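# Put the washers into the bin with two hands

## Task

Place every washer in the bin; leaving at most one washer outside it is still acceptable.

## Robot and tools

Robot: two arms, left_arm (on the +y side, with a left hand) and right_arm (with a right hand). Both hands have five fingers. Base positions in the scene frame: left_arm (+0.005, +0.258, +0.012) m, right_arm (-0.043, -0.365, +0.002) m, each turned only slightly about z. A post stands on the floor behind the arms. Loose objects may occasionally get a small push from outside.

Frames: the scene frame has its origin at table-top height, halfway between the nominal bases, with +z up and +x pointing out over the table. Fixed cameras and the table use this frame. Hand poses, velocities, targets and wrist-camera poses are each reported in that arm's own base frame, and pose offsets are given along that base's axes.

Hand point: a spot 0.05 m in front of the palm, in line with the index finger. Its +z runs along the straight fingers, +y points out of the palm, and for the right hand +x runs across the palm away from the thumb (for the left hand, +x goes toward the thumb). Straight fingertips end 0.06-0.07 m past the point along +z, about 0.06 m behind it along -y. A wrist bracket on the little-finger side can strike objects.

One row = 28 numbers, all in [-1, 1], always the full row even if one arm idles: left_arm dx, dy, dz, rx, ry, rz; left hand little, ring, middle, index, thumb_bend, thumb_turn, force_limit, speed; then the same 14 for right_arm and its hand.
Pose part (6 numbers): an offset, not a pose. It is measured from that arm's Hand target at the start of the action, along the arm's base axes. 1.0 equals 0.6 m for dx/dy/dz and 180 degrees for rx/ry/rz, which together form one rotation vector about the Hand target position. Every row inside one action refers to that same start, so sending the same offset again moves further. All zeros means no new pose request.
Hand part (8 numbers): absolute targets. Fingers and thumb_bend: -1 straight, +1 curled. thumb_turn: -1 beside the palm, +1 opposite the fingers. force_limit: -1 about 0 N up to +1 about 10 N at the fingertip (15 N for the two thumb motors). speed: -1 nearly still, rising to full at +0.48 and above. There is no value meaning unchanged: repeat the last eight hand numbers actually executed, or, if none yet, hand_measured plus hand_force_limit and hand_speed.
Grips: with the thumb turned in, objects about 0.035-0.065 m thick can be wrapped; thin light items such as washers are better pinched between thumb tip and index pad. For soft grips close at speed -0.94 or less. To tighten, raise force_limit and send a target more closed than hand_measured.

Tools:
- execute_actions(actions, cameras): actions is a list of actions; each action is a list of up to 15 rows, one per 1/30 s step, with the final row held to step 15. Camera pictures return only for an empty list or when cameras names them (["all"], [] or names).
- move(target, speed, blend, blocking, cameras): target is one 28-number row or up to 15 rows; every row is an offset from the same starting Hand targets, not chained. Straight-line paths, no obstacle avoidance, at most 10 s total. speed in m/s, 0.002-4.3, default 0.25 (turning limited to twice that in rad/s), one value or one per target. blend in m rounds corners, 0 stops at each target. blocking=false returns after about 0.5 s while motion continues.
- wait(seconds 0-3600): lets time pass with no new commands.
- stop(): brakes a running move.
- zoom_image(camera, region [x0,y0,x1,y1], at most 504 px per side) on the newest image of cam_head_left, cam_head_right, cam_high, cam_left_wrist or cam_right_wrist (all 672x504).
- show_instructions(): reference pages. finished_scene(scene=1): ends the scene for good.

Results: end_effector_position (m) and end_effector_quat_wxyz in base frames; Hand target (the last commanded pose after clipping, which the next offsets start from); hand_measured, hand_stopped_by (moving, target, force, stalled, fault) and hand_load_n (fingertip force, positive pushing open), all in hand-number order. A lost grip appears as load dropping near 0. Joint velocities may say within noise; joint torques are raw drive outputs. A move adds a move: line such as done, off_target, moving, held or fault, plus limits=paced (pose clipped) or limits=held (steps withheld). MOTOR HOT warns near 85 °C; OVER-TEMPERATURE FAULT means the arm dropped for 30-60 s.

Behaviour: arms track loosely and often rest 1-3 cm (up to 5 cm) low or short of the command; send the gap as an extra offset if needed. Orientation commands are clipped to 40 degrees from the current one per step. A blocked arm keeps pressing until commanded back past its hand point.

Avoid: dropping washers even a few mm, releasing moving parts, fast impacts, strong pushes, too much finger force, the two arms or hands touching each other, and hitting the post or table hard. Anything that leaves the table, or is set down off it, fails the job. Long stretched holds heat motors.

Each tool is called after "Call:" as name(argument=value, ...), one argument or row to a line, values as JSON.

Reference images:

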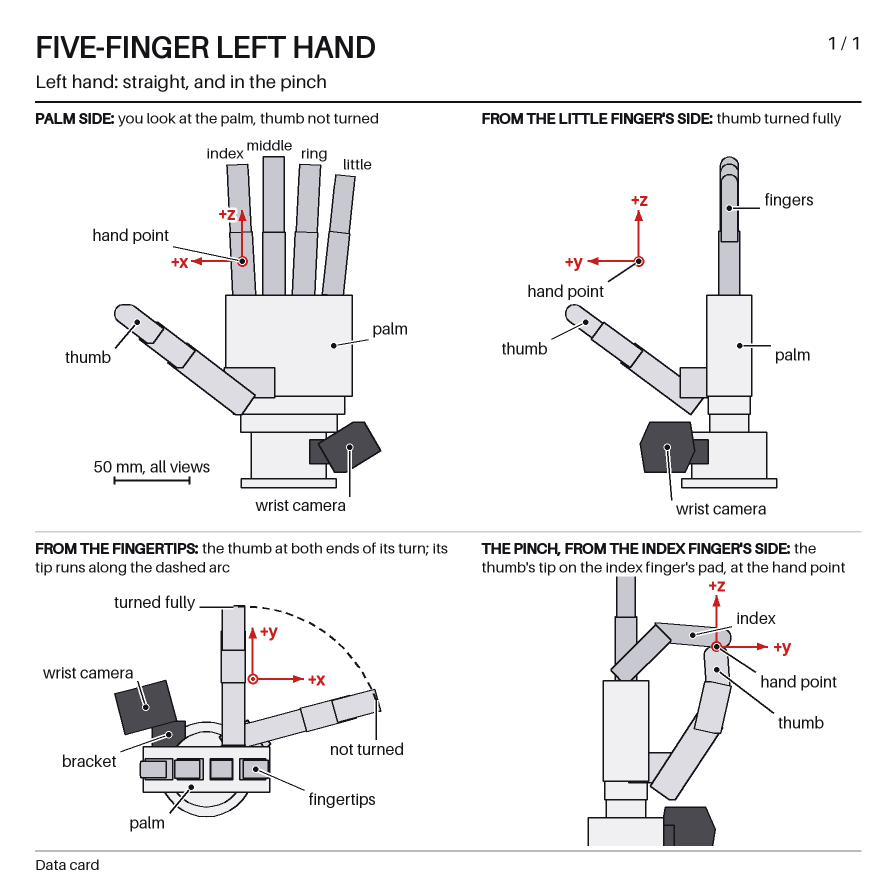

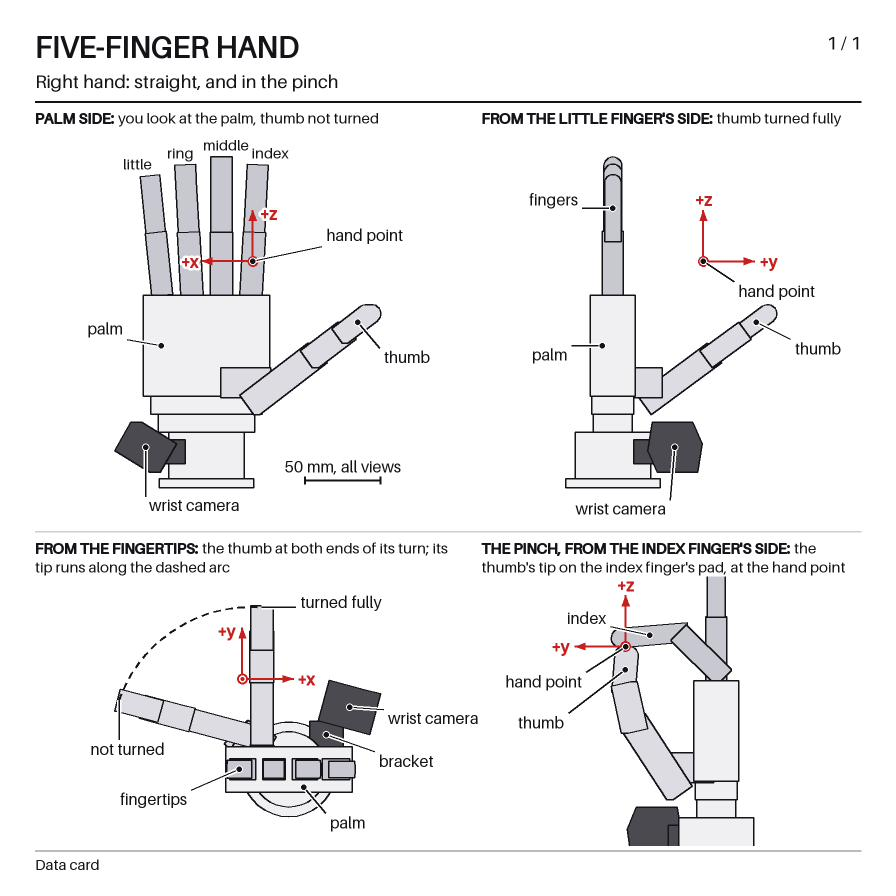

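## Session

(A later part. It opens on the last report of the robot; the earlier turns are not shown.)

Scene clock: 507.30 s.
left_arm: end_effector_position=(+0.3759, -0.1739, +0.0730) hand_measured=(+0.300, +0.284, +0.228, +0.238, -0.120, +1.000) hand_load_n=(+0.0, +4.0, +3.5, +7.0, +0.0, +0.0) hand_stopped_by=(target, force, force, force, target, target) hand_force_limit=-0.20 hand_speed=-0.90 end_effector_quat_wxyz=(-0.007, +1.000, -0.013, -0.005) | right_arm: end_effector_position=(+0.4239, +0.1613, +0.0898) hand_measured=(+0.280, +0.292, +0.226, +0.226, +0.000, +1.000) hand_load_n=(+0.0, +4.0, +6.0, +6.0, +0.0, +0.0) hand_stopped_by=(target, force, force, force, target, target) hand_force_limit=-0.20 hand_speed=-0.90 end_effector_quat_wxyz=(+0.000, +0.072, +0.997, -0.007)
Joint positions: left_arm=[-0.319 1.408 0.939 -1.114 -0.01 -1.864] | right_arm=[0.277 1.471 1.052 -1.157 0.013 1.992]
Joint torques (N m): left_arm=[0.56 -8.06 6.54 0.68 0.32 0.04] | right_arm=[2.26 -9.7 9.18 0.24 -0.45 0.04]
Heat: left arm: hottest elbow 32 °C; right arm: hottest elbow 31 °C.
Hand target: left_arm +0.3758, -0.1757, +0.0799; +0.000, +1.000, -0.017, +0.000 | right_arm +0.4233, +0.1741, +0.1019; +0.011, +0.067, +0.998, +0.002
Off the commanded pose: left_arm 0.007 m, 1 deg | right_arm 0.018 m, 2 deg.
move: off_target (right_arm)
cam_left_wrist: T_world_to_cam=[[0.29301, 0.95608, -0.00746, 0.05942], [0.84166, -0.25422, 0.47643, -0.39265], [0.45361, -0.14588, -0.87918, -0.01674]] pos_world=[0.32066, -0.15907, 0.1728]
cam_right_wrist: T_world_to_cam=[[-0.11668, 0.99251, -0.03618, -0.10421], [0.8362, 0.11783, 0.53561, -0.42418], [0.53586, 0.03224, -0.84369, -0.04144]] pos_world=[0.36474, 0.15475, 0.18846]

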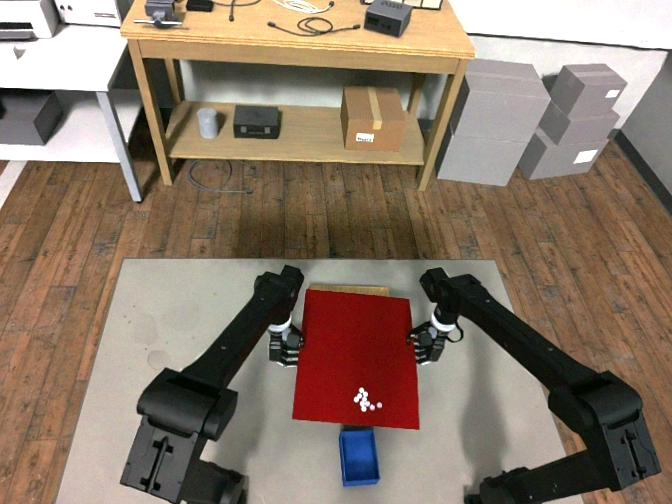

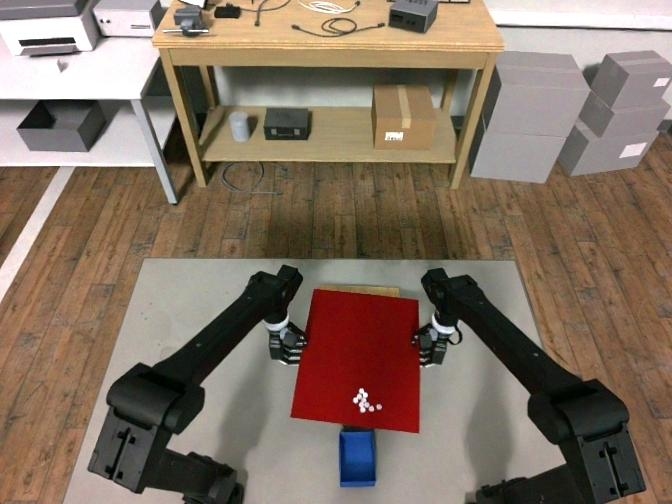

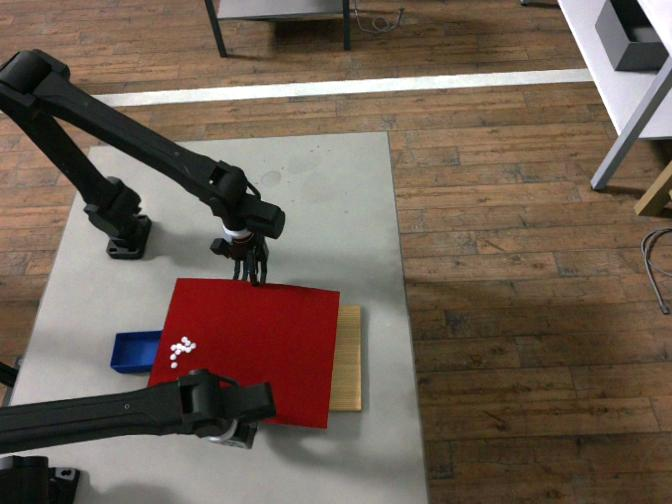

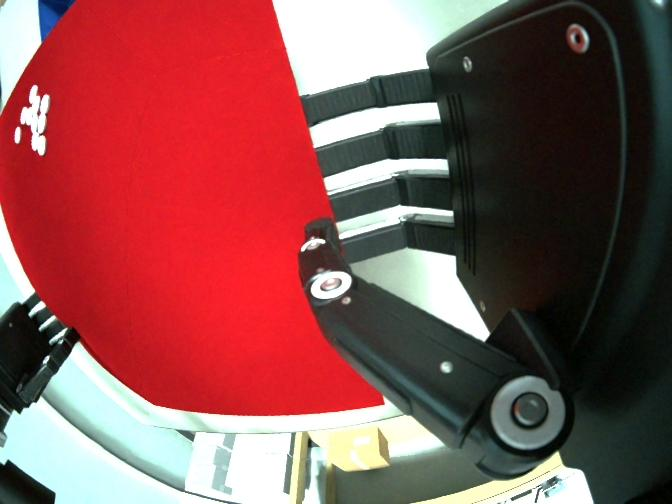

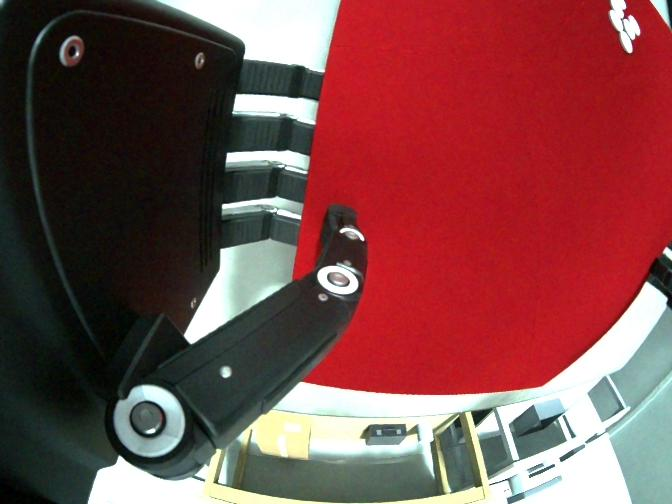

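Call:
move(
  target=[
    [-0.067,0.035,0.0,0,0,0,0.3,0.45,0.45,0.45,-0.12,1,-0.2,-0.9, -0.064,0.034,0.0,0,0,0,0.28,0.45,0.45,0.45,0,1,-0.2,-0.9],
  ],
  speed=0.04,
  cameras=["all"],
)

Call:
zoom_image(
  camera="cam_head_right",
  region=[280, 270, 460, 480],
)

Call:
zoom_image(
  camera="cam_high",
  region=[100, 250, 380, 460],
)

Scene clock: 510.87 s.
left_arm: end_effector_position=(+0.3362, -0.1534, +0.0747) hand_measured=(+0.300, +0.284, +0.228, +0.238, -0.120, +1.000) hand_load_n=(+0.0, +4.0, +4.0, +6.5, +0.0, +0.0) hand_stopped_by=(target, force, force, force, target, target) hand_force_limit=-0.20 hand_speed=-0.90 end_effector_quat_wxyz=(-0.006, +1.000, -0.012, -0.003) | right_arm: end_effector_position=(+0.3853, +0.1832, +0.0907) hand_measured=(+0.280, +0.292, +0.226, +0.226, +0.000, +1.000) hand_load_n=(+0.0, +4.0, +6.0, +6.0, +0.0, +0.0) hand_stopped_by=(target, force, force, force, target, target) hand_force_limit=-0.20 hand_speed=-0.90 end_effector_quat_wxyz=(+0.000, +0.070, +0.997, -0.007)
Joint positions: left_arm=[-0.297 1.286 0.827 -1.121 -0.01 -1.844] | right_arm=[0.362 1.394 0.974 -1.157 0.013 2.073]
Joint torques (N m): left_arm=[0.67 -6.07 6.57 0.62 0.33 0.06] | right_arm=[1.61 -9.11 9.13 0.53 -0.4 0.04]
Heat: left arm: hottest elbow 32 °C; right arm: hottest elbow 31 °C.
Hand target: left_arm +0.3355, -0.1547, +0.0800; +0.000, +1.000, -0.017, +0.001 | right_arm +0.3850, +0.1945, +0.1018; +0.011, +0.068, +0.998, +0.002
Off the commanded pose: left_arm 0.005 m, 1 deg | right_arm 0.016 m, 2 deg.
joint sent to its limit (right arm) — joint 6 (wrist roll), upper limit. The joint targets still meet the commanded pose.
move: off_target (right_arm)
cam_left_wrist: T_world_to_cam=[[0.29165, 0.95649, -0.00774, 0.05197], [0.84024, -0.25232, 0.47993, -0.35429], [0.45709, -0.14648, -0.87727, 0.00429]] pos_world=[0.28057, -0.13847, 0.1742]
cam_right_wrist: T_world_to_cam=[[-0.12049, 0.99204, -0.03657, -0.12884], [0.83554, 0.12124, 0.53589, -0.39529], [0.53605, 0.03402, -0.8435, -0.02105]] pos_world=[0.32604, 0.17645, 0.18936]

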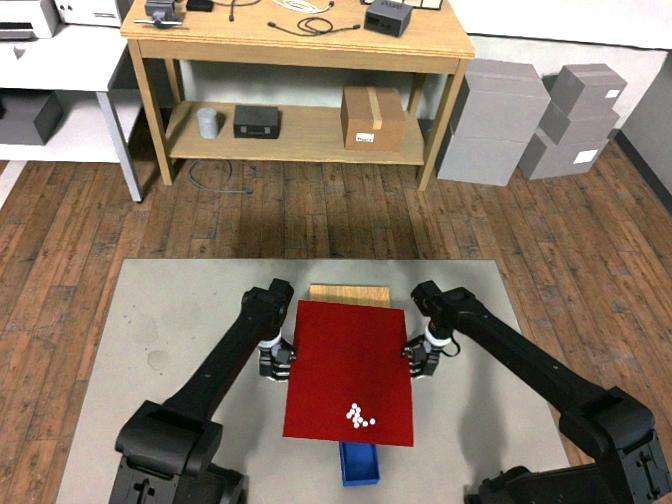

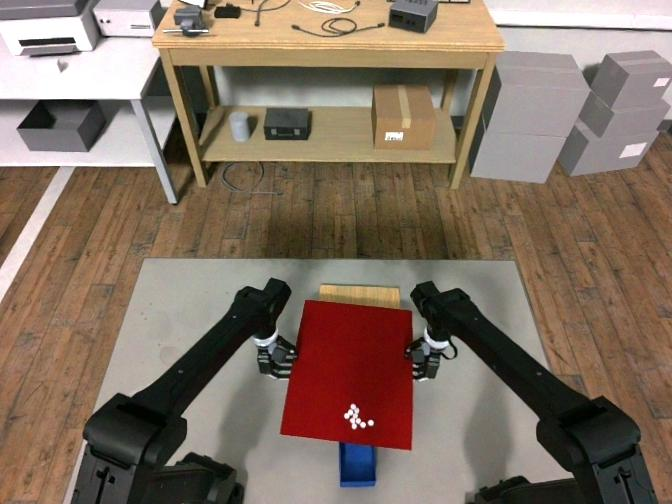

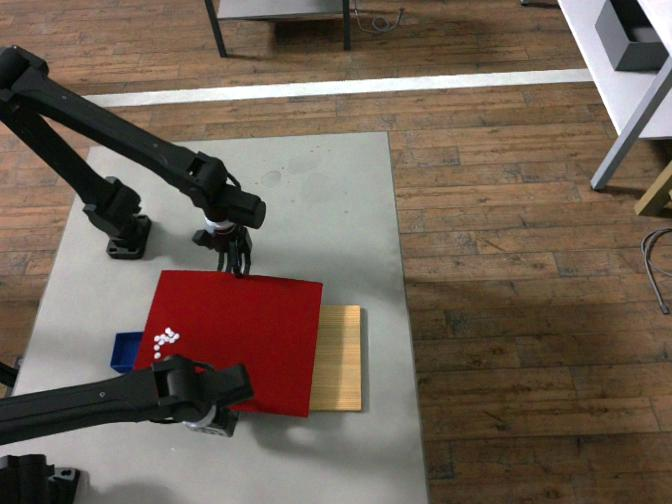

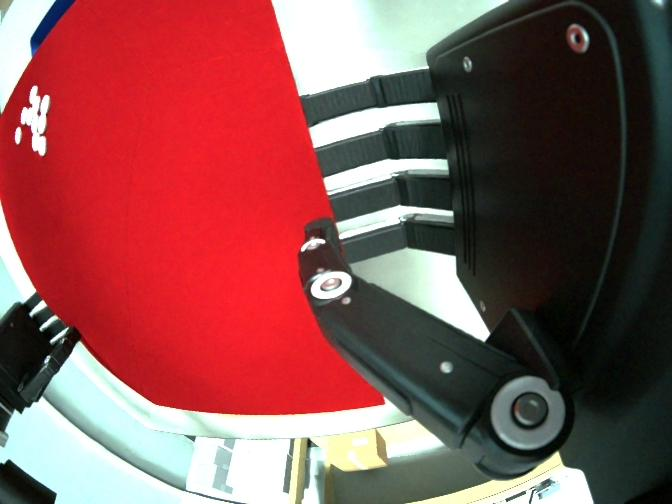

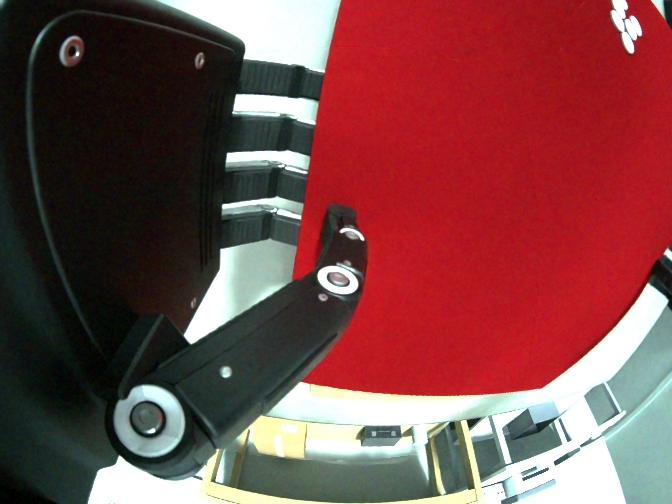

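Scaled by 2.400 from the camera's image (finer frame: 960x720).

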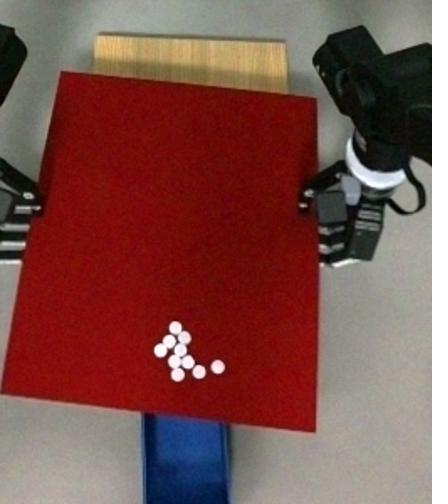

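Scaled by 1.800 from the camera's image (finer frame: 960x720).

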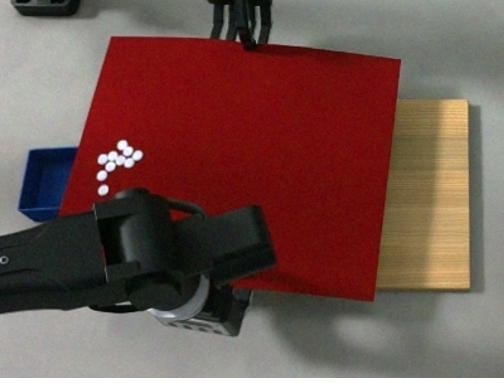

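Call:
execute_actions(
  actions=[],
)

Scene clock: 516.33 s.
left_arm: end_effector_position=(+0.3362, -0.1534, +0.0747) hand_measured=(+0.300, +0.284, +0.228, +0.238, -0.120, +1.000) hand_load_n=(+0.0, +4.0, +4.0, +6.5, +0.0, +0.0) hand_stopped_by=(target, force, force, force, target, target) hand_force_limit=-0.20 hand_speed=-0.90 end_effector_quat_wxyz=(-0.006, +1.000, -0.012, -0.003) | right_arm: end_effector_position=(+0.3853, +0.1832, +0.0907) hand_measured=(+0.280, +0.292, +0.226, +0.226, +0.000, +1.000) hand_load_n=(+0.0, +4.0, +6.0, +6.0, +0.0, +0.0) hand_stopped_by=(target, force, force, force, target, target) hand_force_limit=-0.20 hand_speed=-0.90 end_effector_quat_wxyz=(+0.000, +0.070, +0.997, -0.007)
Joint positions: left_arm=[-0.297 1.286 0.827 -1.121 -0.01 -1.844] | right_arm=[0.362 1.394 0.974 -1.157 0.013 2.073]
Joint velocities: within noise
Joint torques (N m): left_arm=[0.73 -6.12 6.57 0.61 0.32 0.06] | right_arm=[2.67 -8.59 9.14 0.18 -0.42 0.04]
Heat: left arm: hottest elbow 31 °C; right arm: hottest elbow 31 °C.
Hand target: left_arm +0.3355, -0.1547, +0.0800; +0.000, +1.000, -0.017, +0.001 | right_arm +0.3850, +0.1945, +0.1018; +0.011, +0.068, +0.998, +0.002
Off the commanded pose: left_arm 0.005 m, 1 deg | right_arm 0.016 m, 2 deg.
camera_calibration:
cam_left_wrist: T_world_to_cam=[[0.29165, 0.95649, -0.00774, 0.05197], [0.84024, -0.25232, 0.47993, -0.35429], [0.45709, -0.14648, -0.87727, 0.00429]] pos_world=[0.28057, -0.13847, 0.1742]
cam_right_wrist: T_world_to_cam=[[-0.12049, 0.99204, -0.03657, -0.12884], [0.83554, 0.12124, 0.53589, -0.39529], [0.53605, 0.03402, -0.8435, -0.02105]] pos_world=[0.32604, 0.17645, 0.18936]

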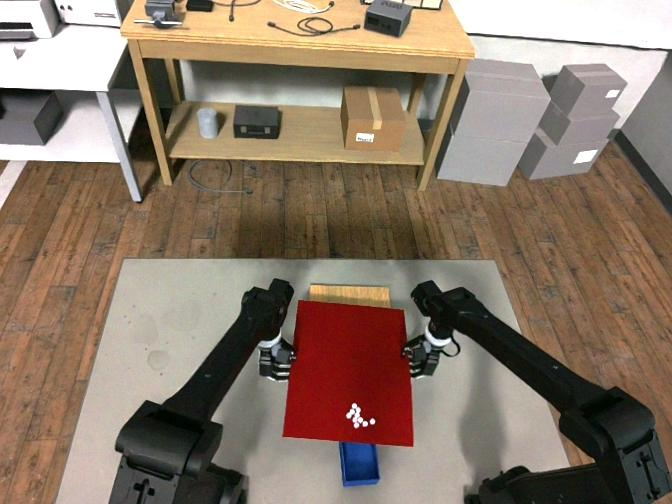

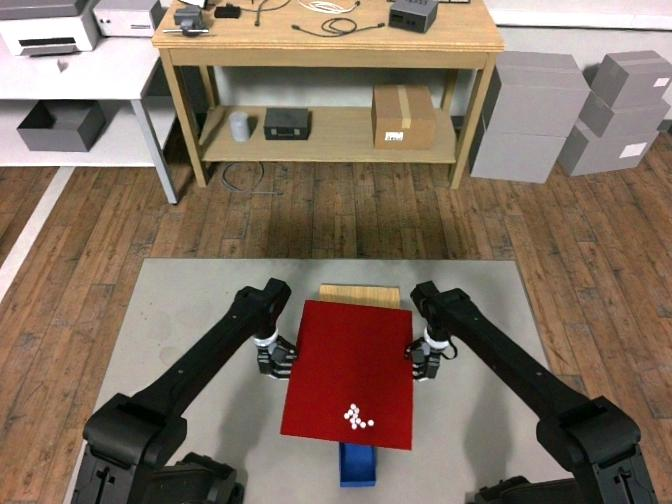

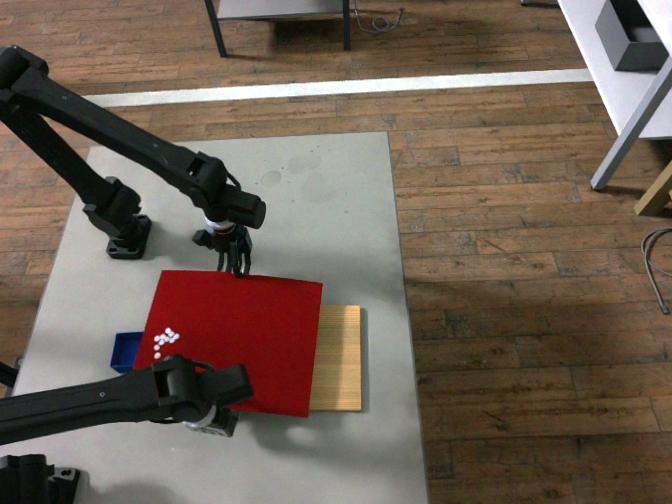

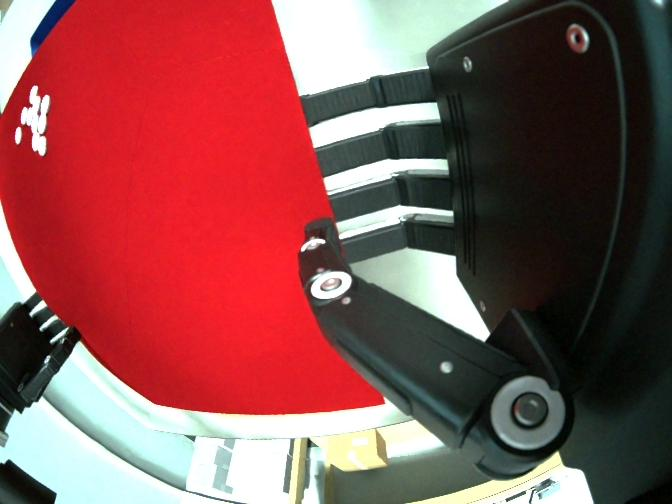

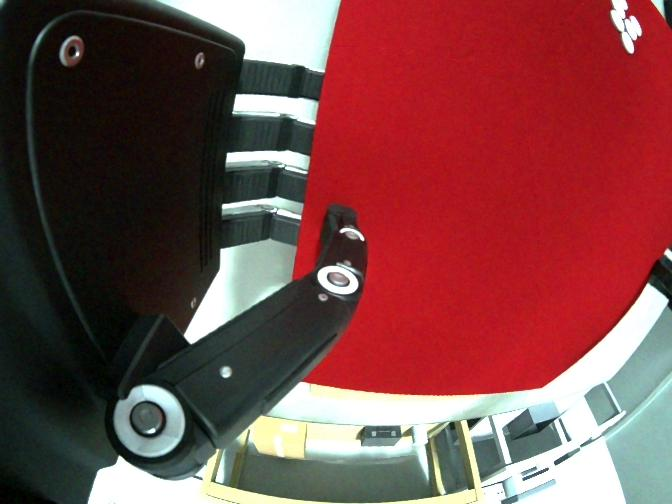

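Call:
move(
  target=[-0.005,0,0.0167,-0.003,-0.0555,0,0.3,0.45,0.45,0.45,-0.12,1,-0.2,-0.9,-0.0067,0,0.028,-0.0048,-0.0554,0,0.28,0.45,0.45,0.45,0,1,-0.2,-0.9],
  speed=0.04,
  cameras=["cam_head_left","cam_head_right","cam_high","cam_left_wrist","cam_right_wrist"],
)

Scene clock: 532.27 s.
left_arm: end_effector_position=(+0.3307, -0.1498, +0.0851) hand_measured=(+0.300, +0.284, +0.228, +0.238, -0.120, +1.000) hand_load_n=(+0.0, +4.0, +4.0, +6.5, +0.0, +0.0) hand_stopped_by=(target, force, force, force, target, target) hand_force_limit=-0.20 hand_speed=-0.90 end_effector_quat_wxyz=(+0.000, +0.997, -0.012, +0.075) | right_arm: end_effector_position=(+0.3807, +0.1863, +0.1102) hand_measured=(+0.280, +0.292, +0.226, +0.226, +0.000, +1.000) hand_load_n=(+0.0, +4.0, +6.0, +6.0, +0.0, +0.0) hand_stopped_by=(target, force, force, force, target, target) hand_force_limit=-0.20 hand_speed=-0.90 end_effector_quat_wxyz=(+0.083, +0.059, +0.995, +0.000)
Joint positions: left_arm=[-0.313 1.147 0.721 -1.001 -0.044 -1.857] | right_arm=[0.403 1.267 0.883 -1.039 0.074 2.086]
Joint torques (N m): left_arm=[-0.38 -4.54 6.74 1.5 -0.24 -0.07] | right_arm=[2.14 -7.53 9.11 0.96 0.08 -0.08]
Heat: left arm: hottest elbow 31 °C; right arm: hottest elbow 30 °C.
Hand target: left_arm +0.3326, -0.1547, +0.0900; +0.003, +0.996, -0.017, +0.088 | right_arm +0.3809, +0.1946, +0.1187; +0.098, +0.067, +0.993, +0.001
Off the commanded pose: left_arm 0.007 m, 2 deg | right_arm 0.012 m, 2 deg.
joint sent to its limit (right arm) — joint 6 (wrist roll), upper limit. The joint targets still meet the commanded pose.
move: off_target (right_arm)
cam_left_wrist: T_world_to_cam=[[0.29028, 0.95664, 0.02421, 0.04797], [0.75486, -0.24445, 0.60863, -0.33531], [0.58816, -0.1584, -0.79308, -0.03574]] pos_world=[0.26021, -0.13351, 0.17458]
cam_right_wrist: T_world_to_cam=[[-0.13648, 0.98906, -0.05604, -0.12307], [0.73267, 0.13885, 0.66627, -0.38078], [0.66675, 0.04987, -0.74361, -0.06595]] pos_world=[0.30616, 0.17788, 0.19777]

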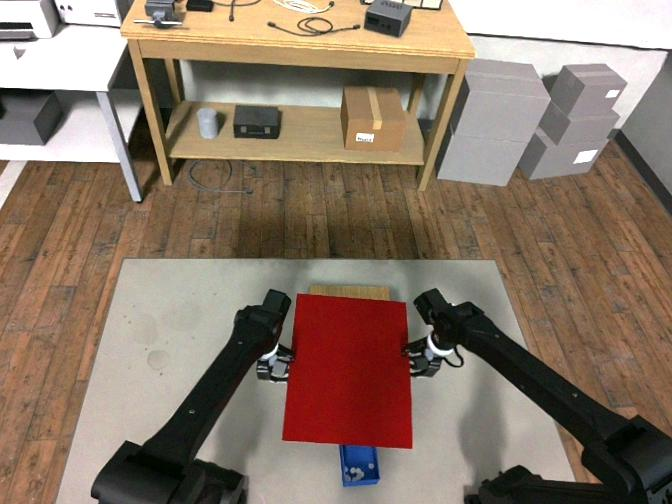

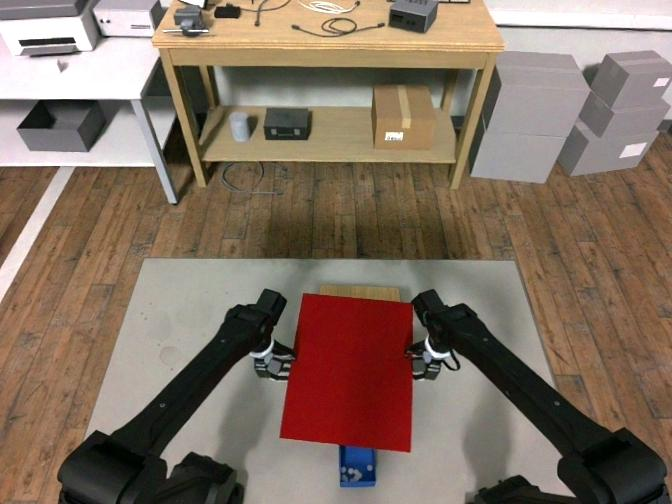

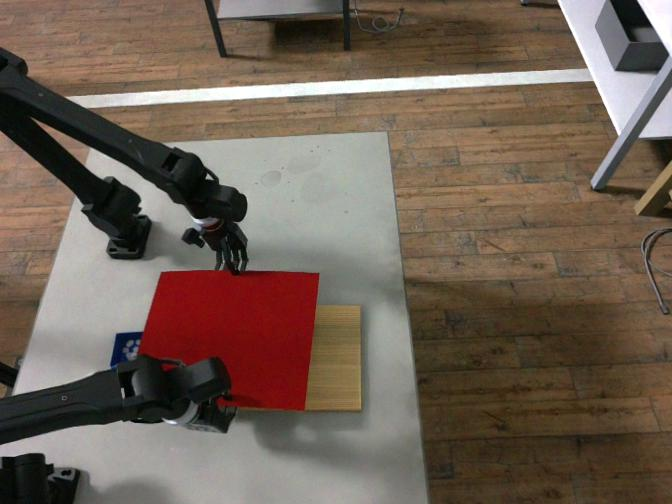

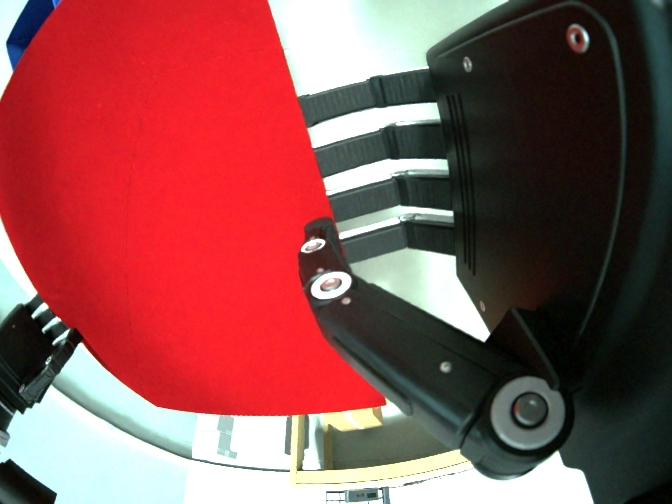

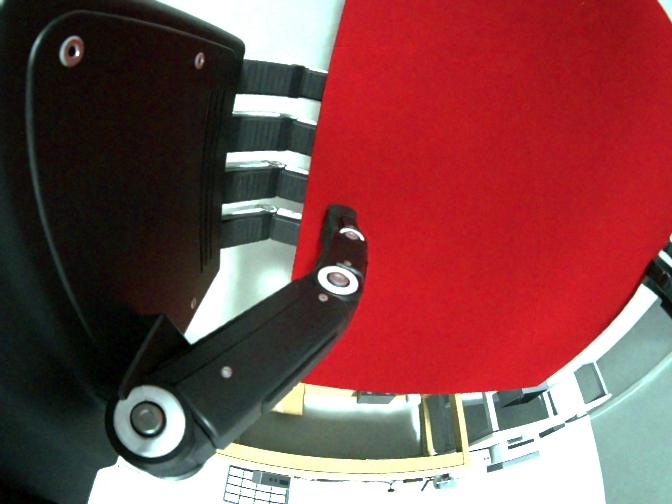

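Excellent — they slid into the bin. Check.

Call:
zoom_image(
  camera="cam_head_right",
  region=[310, 430, 410, 500],
)

Call:
zoom_image(
  camera="cam_head_left",
  region=[310, 430, 410, 500],
)

Call:
zoom_image(
  camera="cam_high",
  region=[90, 300, 190, 400],
)

Scaled by 5.040 from the camera's image (finer frame: 960x720).

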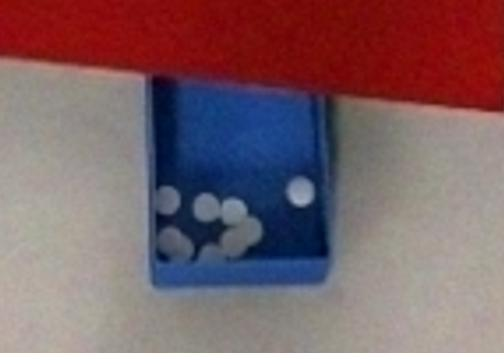

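Scaled by 5.040 from the camera's image (finer frame: 960x720).

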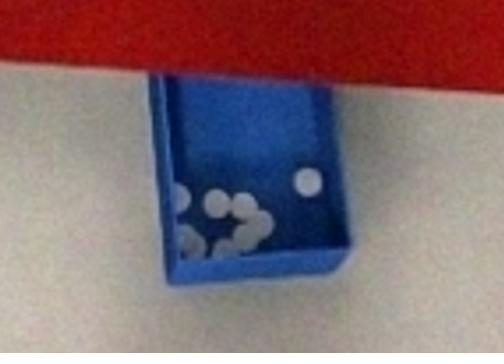

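Scaled by 5.040 from the camera's image (finer frame: 960x720).

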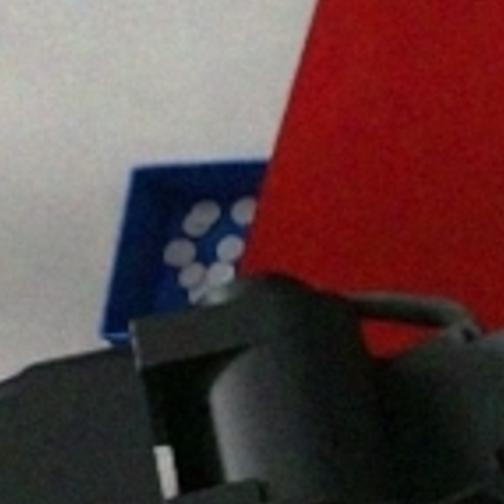

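Call:
move(
  target=[
    [0.005,0,0,0.003,0.0555,0,0.3,0.45,0.45,0.45,-0.12,1,-0.2,-0.9,0.0067,0,-0.0115,0.0048,0.0554,0,0.28,0.45,0.45,0.45,0,1,-0.2,-0.9],
    [0.157,-0.038,0,0.003,0.0555,0,0.3,0.45,0.45,0.45,-0.12,1,-0.2,-0.9,0.158,-0.043,-0.0115,0.0048,0.0554,0,0.28,0.45,0.45,0.45,0,1,-0.2,-0.9],
  ],
  speed=0.06,
  blend=[0.01,0],
  cameras=["cam_head_left","cam_head_right","cam_high","cam_left_wrist","cam_right_wrist"],
)

Scene clock: 543.93 s.
left_arm: end_effector_position=(+0.4115, -0.1716, +0.0769) hand_measured=(+0.300, +0.284, +0.228, +0.238, -0.120, +1.000) hand_load_n=(+0.0, +3.5, +4.0, +7.0, +0.0, +0.0) hand_stopped_by=(target, force, force, force, target, target) hand_force_limit=-0.20 hand_speed=-0.90 end_effector_quat_wxyz=(-0.009, +1.000, -0.015, -0.012) | right_arm: end_effector_position=(+0.4584, +0.1627, +0.0947) hand_measured=(+0.280, +0.292, +0.226, +0.226, +0.000, +1.000) hand_load_n=(+0.0, +3.5, +6.0, +6.0, +0.0, +0.0) hand_stopped_by=(target, force, force, force, target, target) hand_force_limit=-0.20 hand_speed=-0.90 end_effector_quat_wxyz=(-0.005, +0.069, +0.998, -0.009)
Joint positions: left_arm=[-0.286 1.497 1.047 -1.147 -0.012 -1.828] | right_arm=[0.258 1.556 1.165 -1.195 0.014 1.968]
Joint torques (N m): left_arm=[0.73 -7.59 9.66 0.54 0.39 0.02] | right_arm=[0.03 -9.64 12.82 0.08 -0.5 -0.2]
Heat: left arm: hottest elbow 31 °C; right arm: hottest elbow 30 °C.
Hand target: left_arm +0.4268, -0.1774, +0.0899; +0.000, +1.000, -0.017, +0.000 | right_arm +0.4758, +0.1687, +0.1118; +0.011, +0.067, +0.998, +0.002
Off the commanded pose: left_arm 0.021 m, 2 deg | right_arm 0.025 m, 2 deg.
move: off_target (left_arm, right_arm)
cam_left_wrist: T_world_to_cam=[[0.29621, 0.9551, -0.00667, 0.04532], [0.8472, -0.25951, 0.46357, -0.42612], [0.44103, -0.14297, -0.88603, -0.02296]] pos_world=[0.35772, -0.15715, 0.1775]
cam_right_wrist: T_world_to_cam=[[-0.12279, 0.99166, -0.03914, -0.09821], [0.84115, 0.12492, 0.52617, -0.45829], [0.52667, 0.03169, -0.84948, -0.05091]] pos_world=[0.40025, 0.15625, 0.19405]

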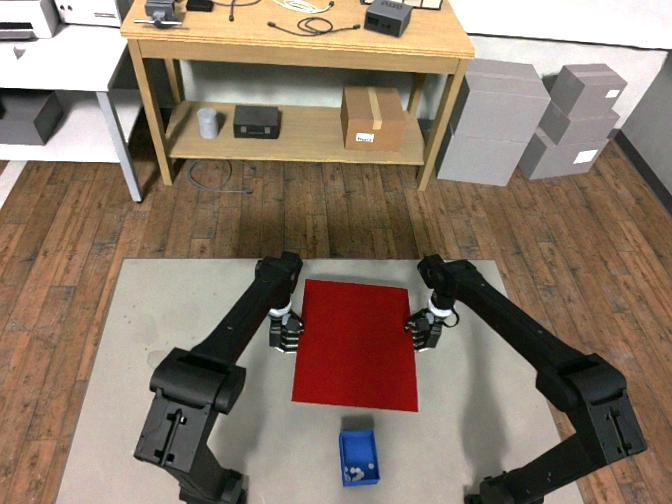

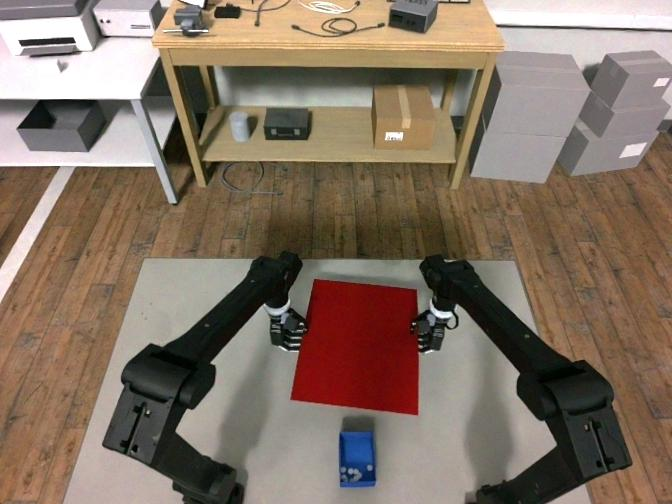

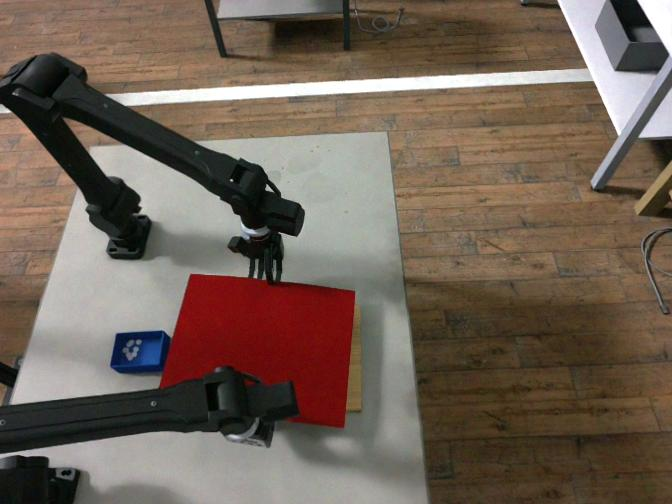

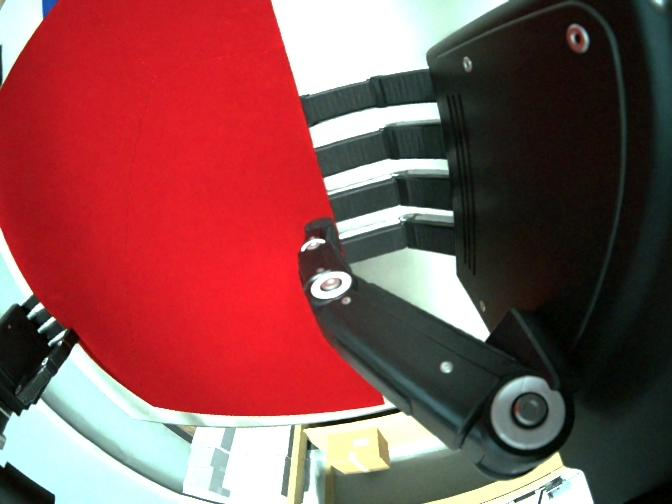

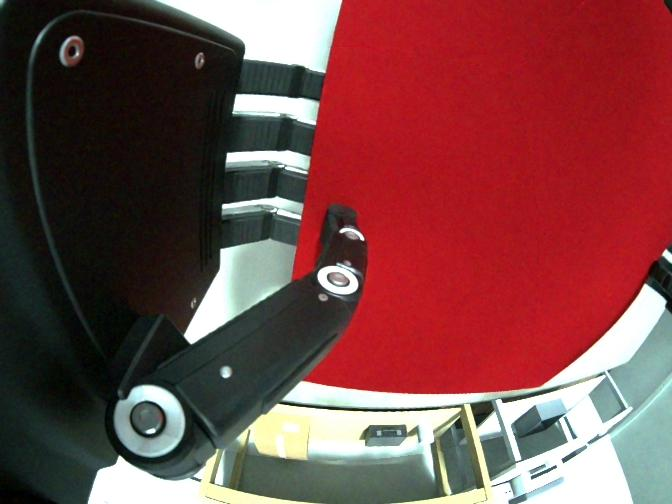

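Call:
zoom_image(
  camera="cam_head_left",
  region=[310, 420, 410, 500],
)

Call:
zoom_image(
  camera="cam_head_right",
  region=[310, 420, 410, 500],
)

Call:
zoom_image(
  camera="cam_high",
  region=[100, 310, 190, 400],
)

Scaled by 5.040 from the camera's image (finer frame: 960x720).

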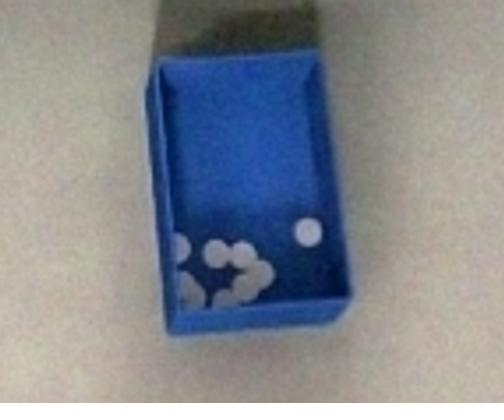

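Scaled by 5.040 from the camera's image (finer frame: 960x720).

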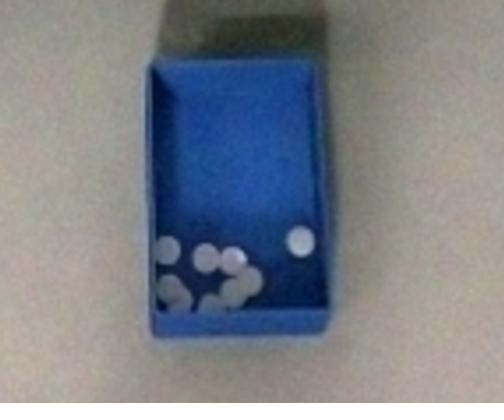

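Scaled by 5.600 from the camera's image (finer frame: 960x720).

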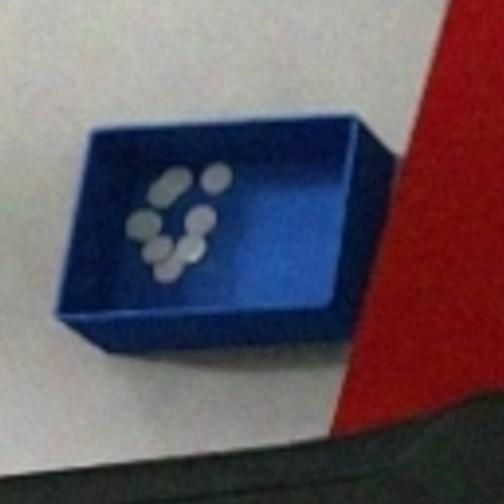

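Call:
move(
  target=[0,-0.0083,-0.0767,0,0,0,0.3,0.45,0.45,0.45,-0.12,1,-0.2,-0.9,0,-0.0083,-0.075,0,0,0,0.28,0.45,0.45,0.45,0,1,-0.2,-0.9],
  speed=0.05,
  cameras=["cam_head_right","cam_high","cam_left_wrist","cam_right_wrist"],
)

Scene clock: 554.10 s.
left_arm: end_effector_position=(+0.4241, -0.1750, +0.0443) hand_measured=(+0.300, +0.284, +0.228, +0.238, -0.120, +1.000) hand_load_n=(+0.0, +3.5, +4.0, +6.5, +0.0, +0.0) hand_stopped_by=(target, force, force, force, target, target) hand_force_limit=-0.20 hand_speed=-0.90 end_effector_quat_wxyz=(-0.008, +1.000, -0.015, -0.004) | right_arm: end_effector_position=(+0.4708, +0.1599, +0.0645) hand_measured=(+0.280, +0.292, +0.226, +0.226, +0.000, +1.000) hand_load_n=(+0.0, +3.5, +6.0, +6.0, +0.0, +0.0) hand_stopped_by=(target, force, force, force, target, target) hand_force_limit=-0.20 hand_speed=-0.90 end_effector_quat_wxyz=(+0.005, +0.071, +0.997, -0.007)
Joint positions: left_arm=[-0.286 1.562 1.023 -1.043 -0.013 -1.828] | right_arm=[0.246 1.605 1.133 -1.093 0.016 1.959]
Joint torques (N m): left_arm=[-0.15 -8.35 6.37 1.29 0.46 -0.09] | right_arm=[-0.38 -10.29 8.84 0.88 -0.61 -0.19]
Heat: left arm: hottest elbow 31 °C; right arm: hottest elbow 30 °C.
Hand target: left_arm +0.4268, -0.1824, +0.0439; +0.000, +1.000, -0.017, +0.001 | right_arm +0.4758, +0.1638, +0.0668; +0.011, +0.067, +0.998, +0.002
Off the commanded pose: left_arm 0.008 m, 1 deg | right_arm 0.007 m, 1 deg.
move: done
cam_left_wrist: T_world_to_cam=[[0.29634, 0.95507, -0.00487, 0.04442], [0.83971, -0.2581, 0.47778, -0.4197], [0.45505, -0.14567, -0.87847, -0.06459]] pos_world=[0.36866, -0.16016, 0.144]
cam_right_wrist: T_world_to_cam=[[-0.11855, 0.99224, -0.03743, -0.09731], [0.83041, 0.11974, 0.54414, -0.44773], [0.5444, 0.03343, -0.83816, -0.09236]] pos_world=[0.41055, 0.15325, 0.16257]

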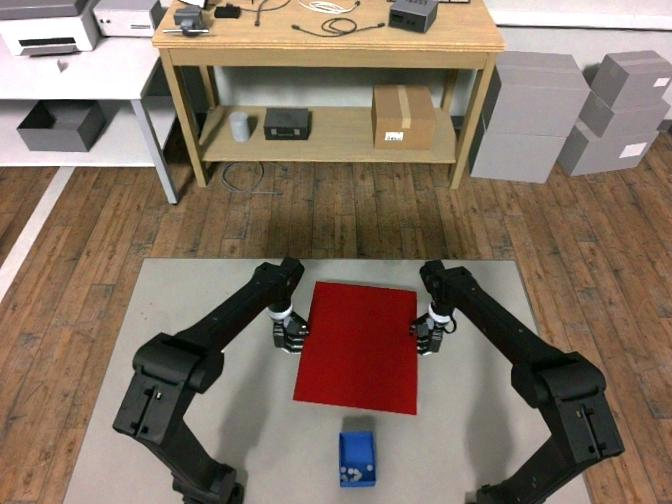

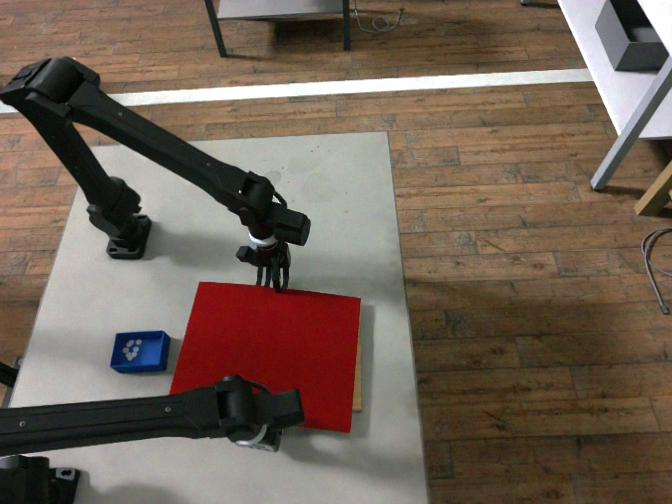

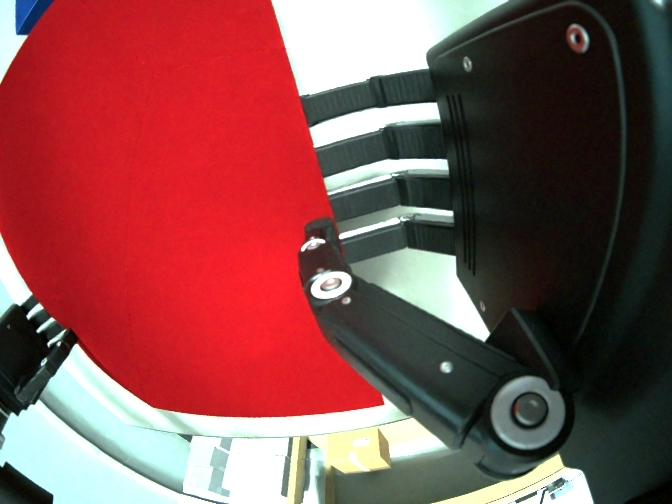

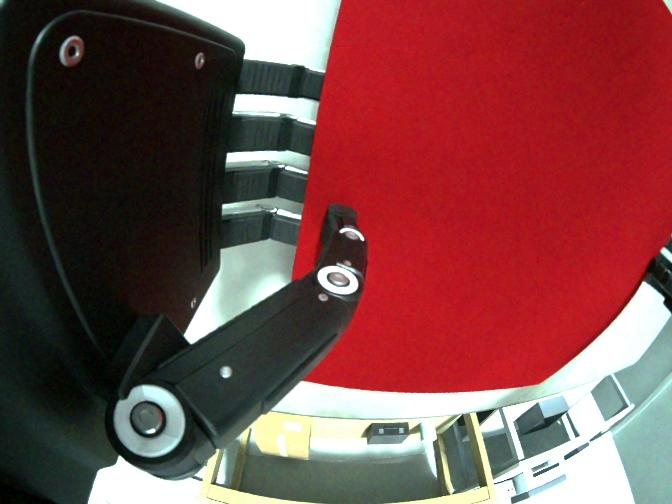

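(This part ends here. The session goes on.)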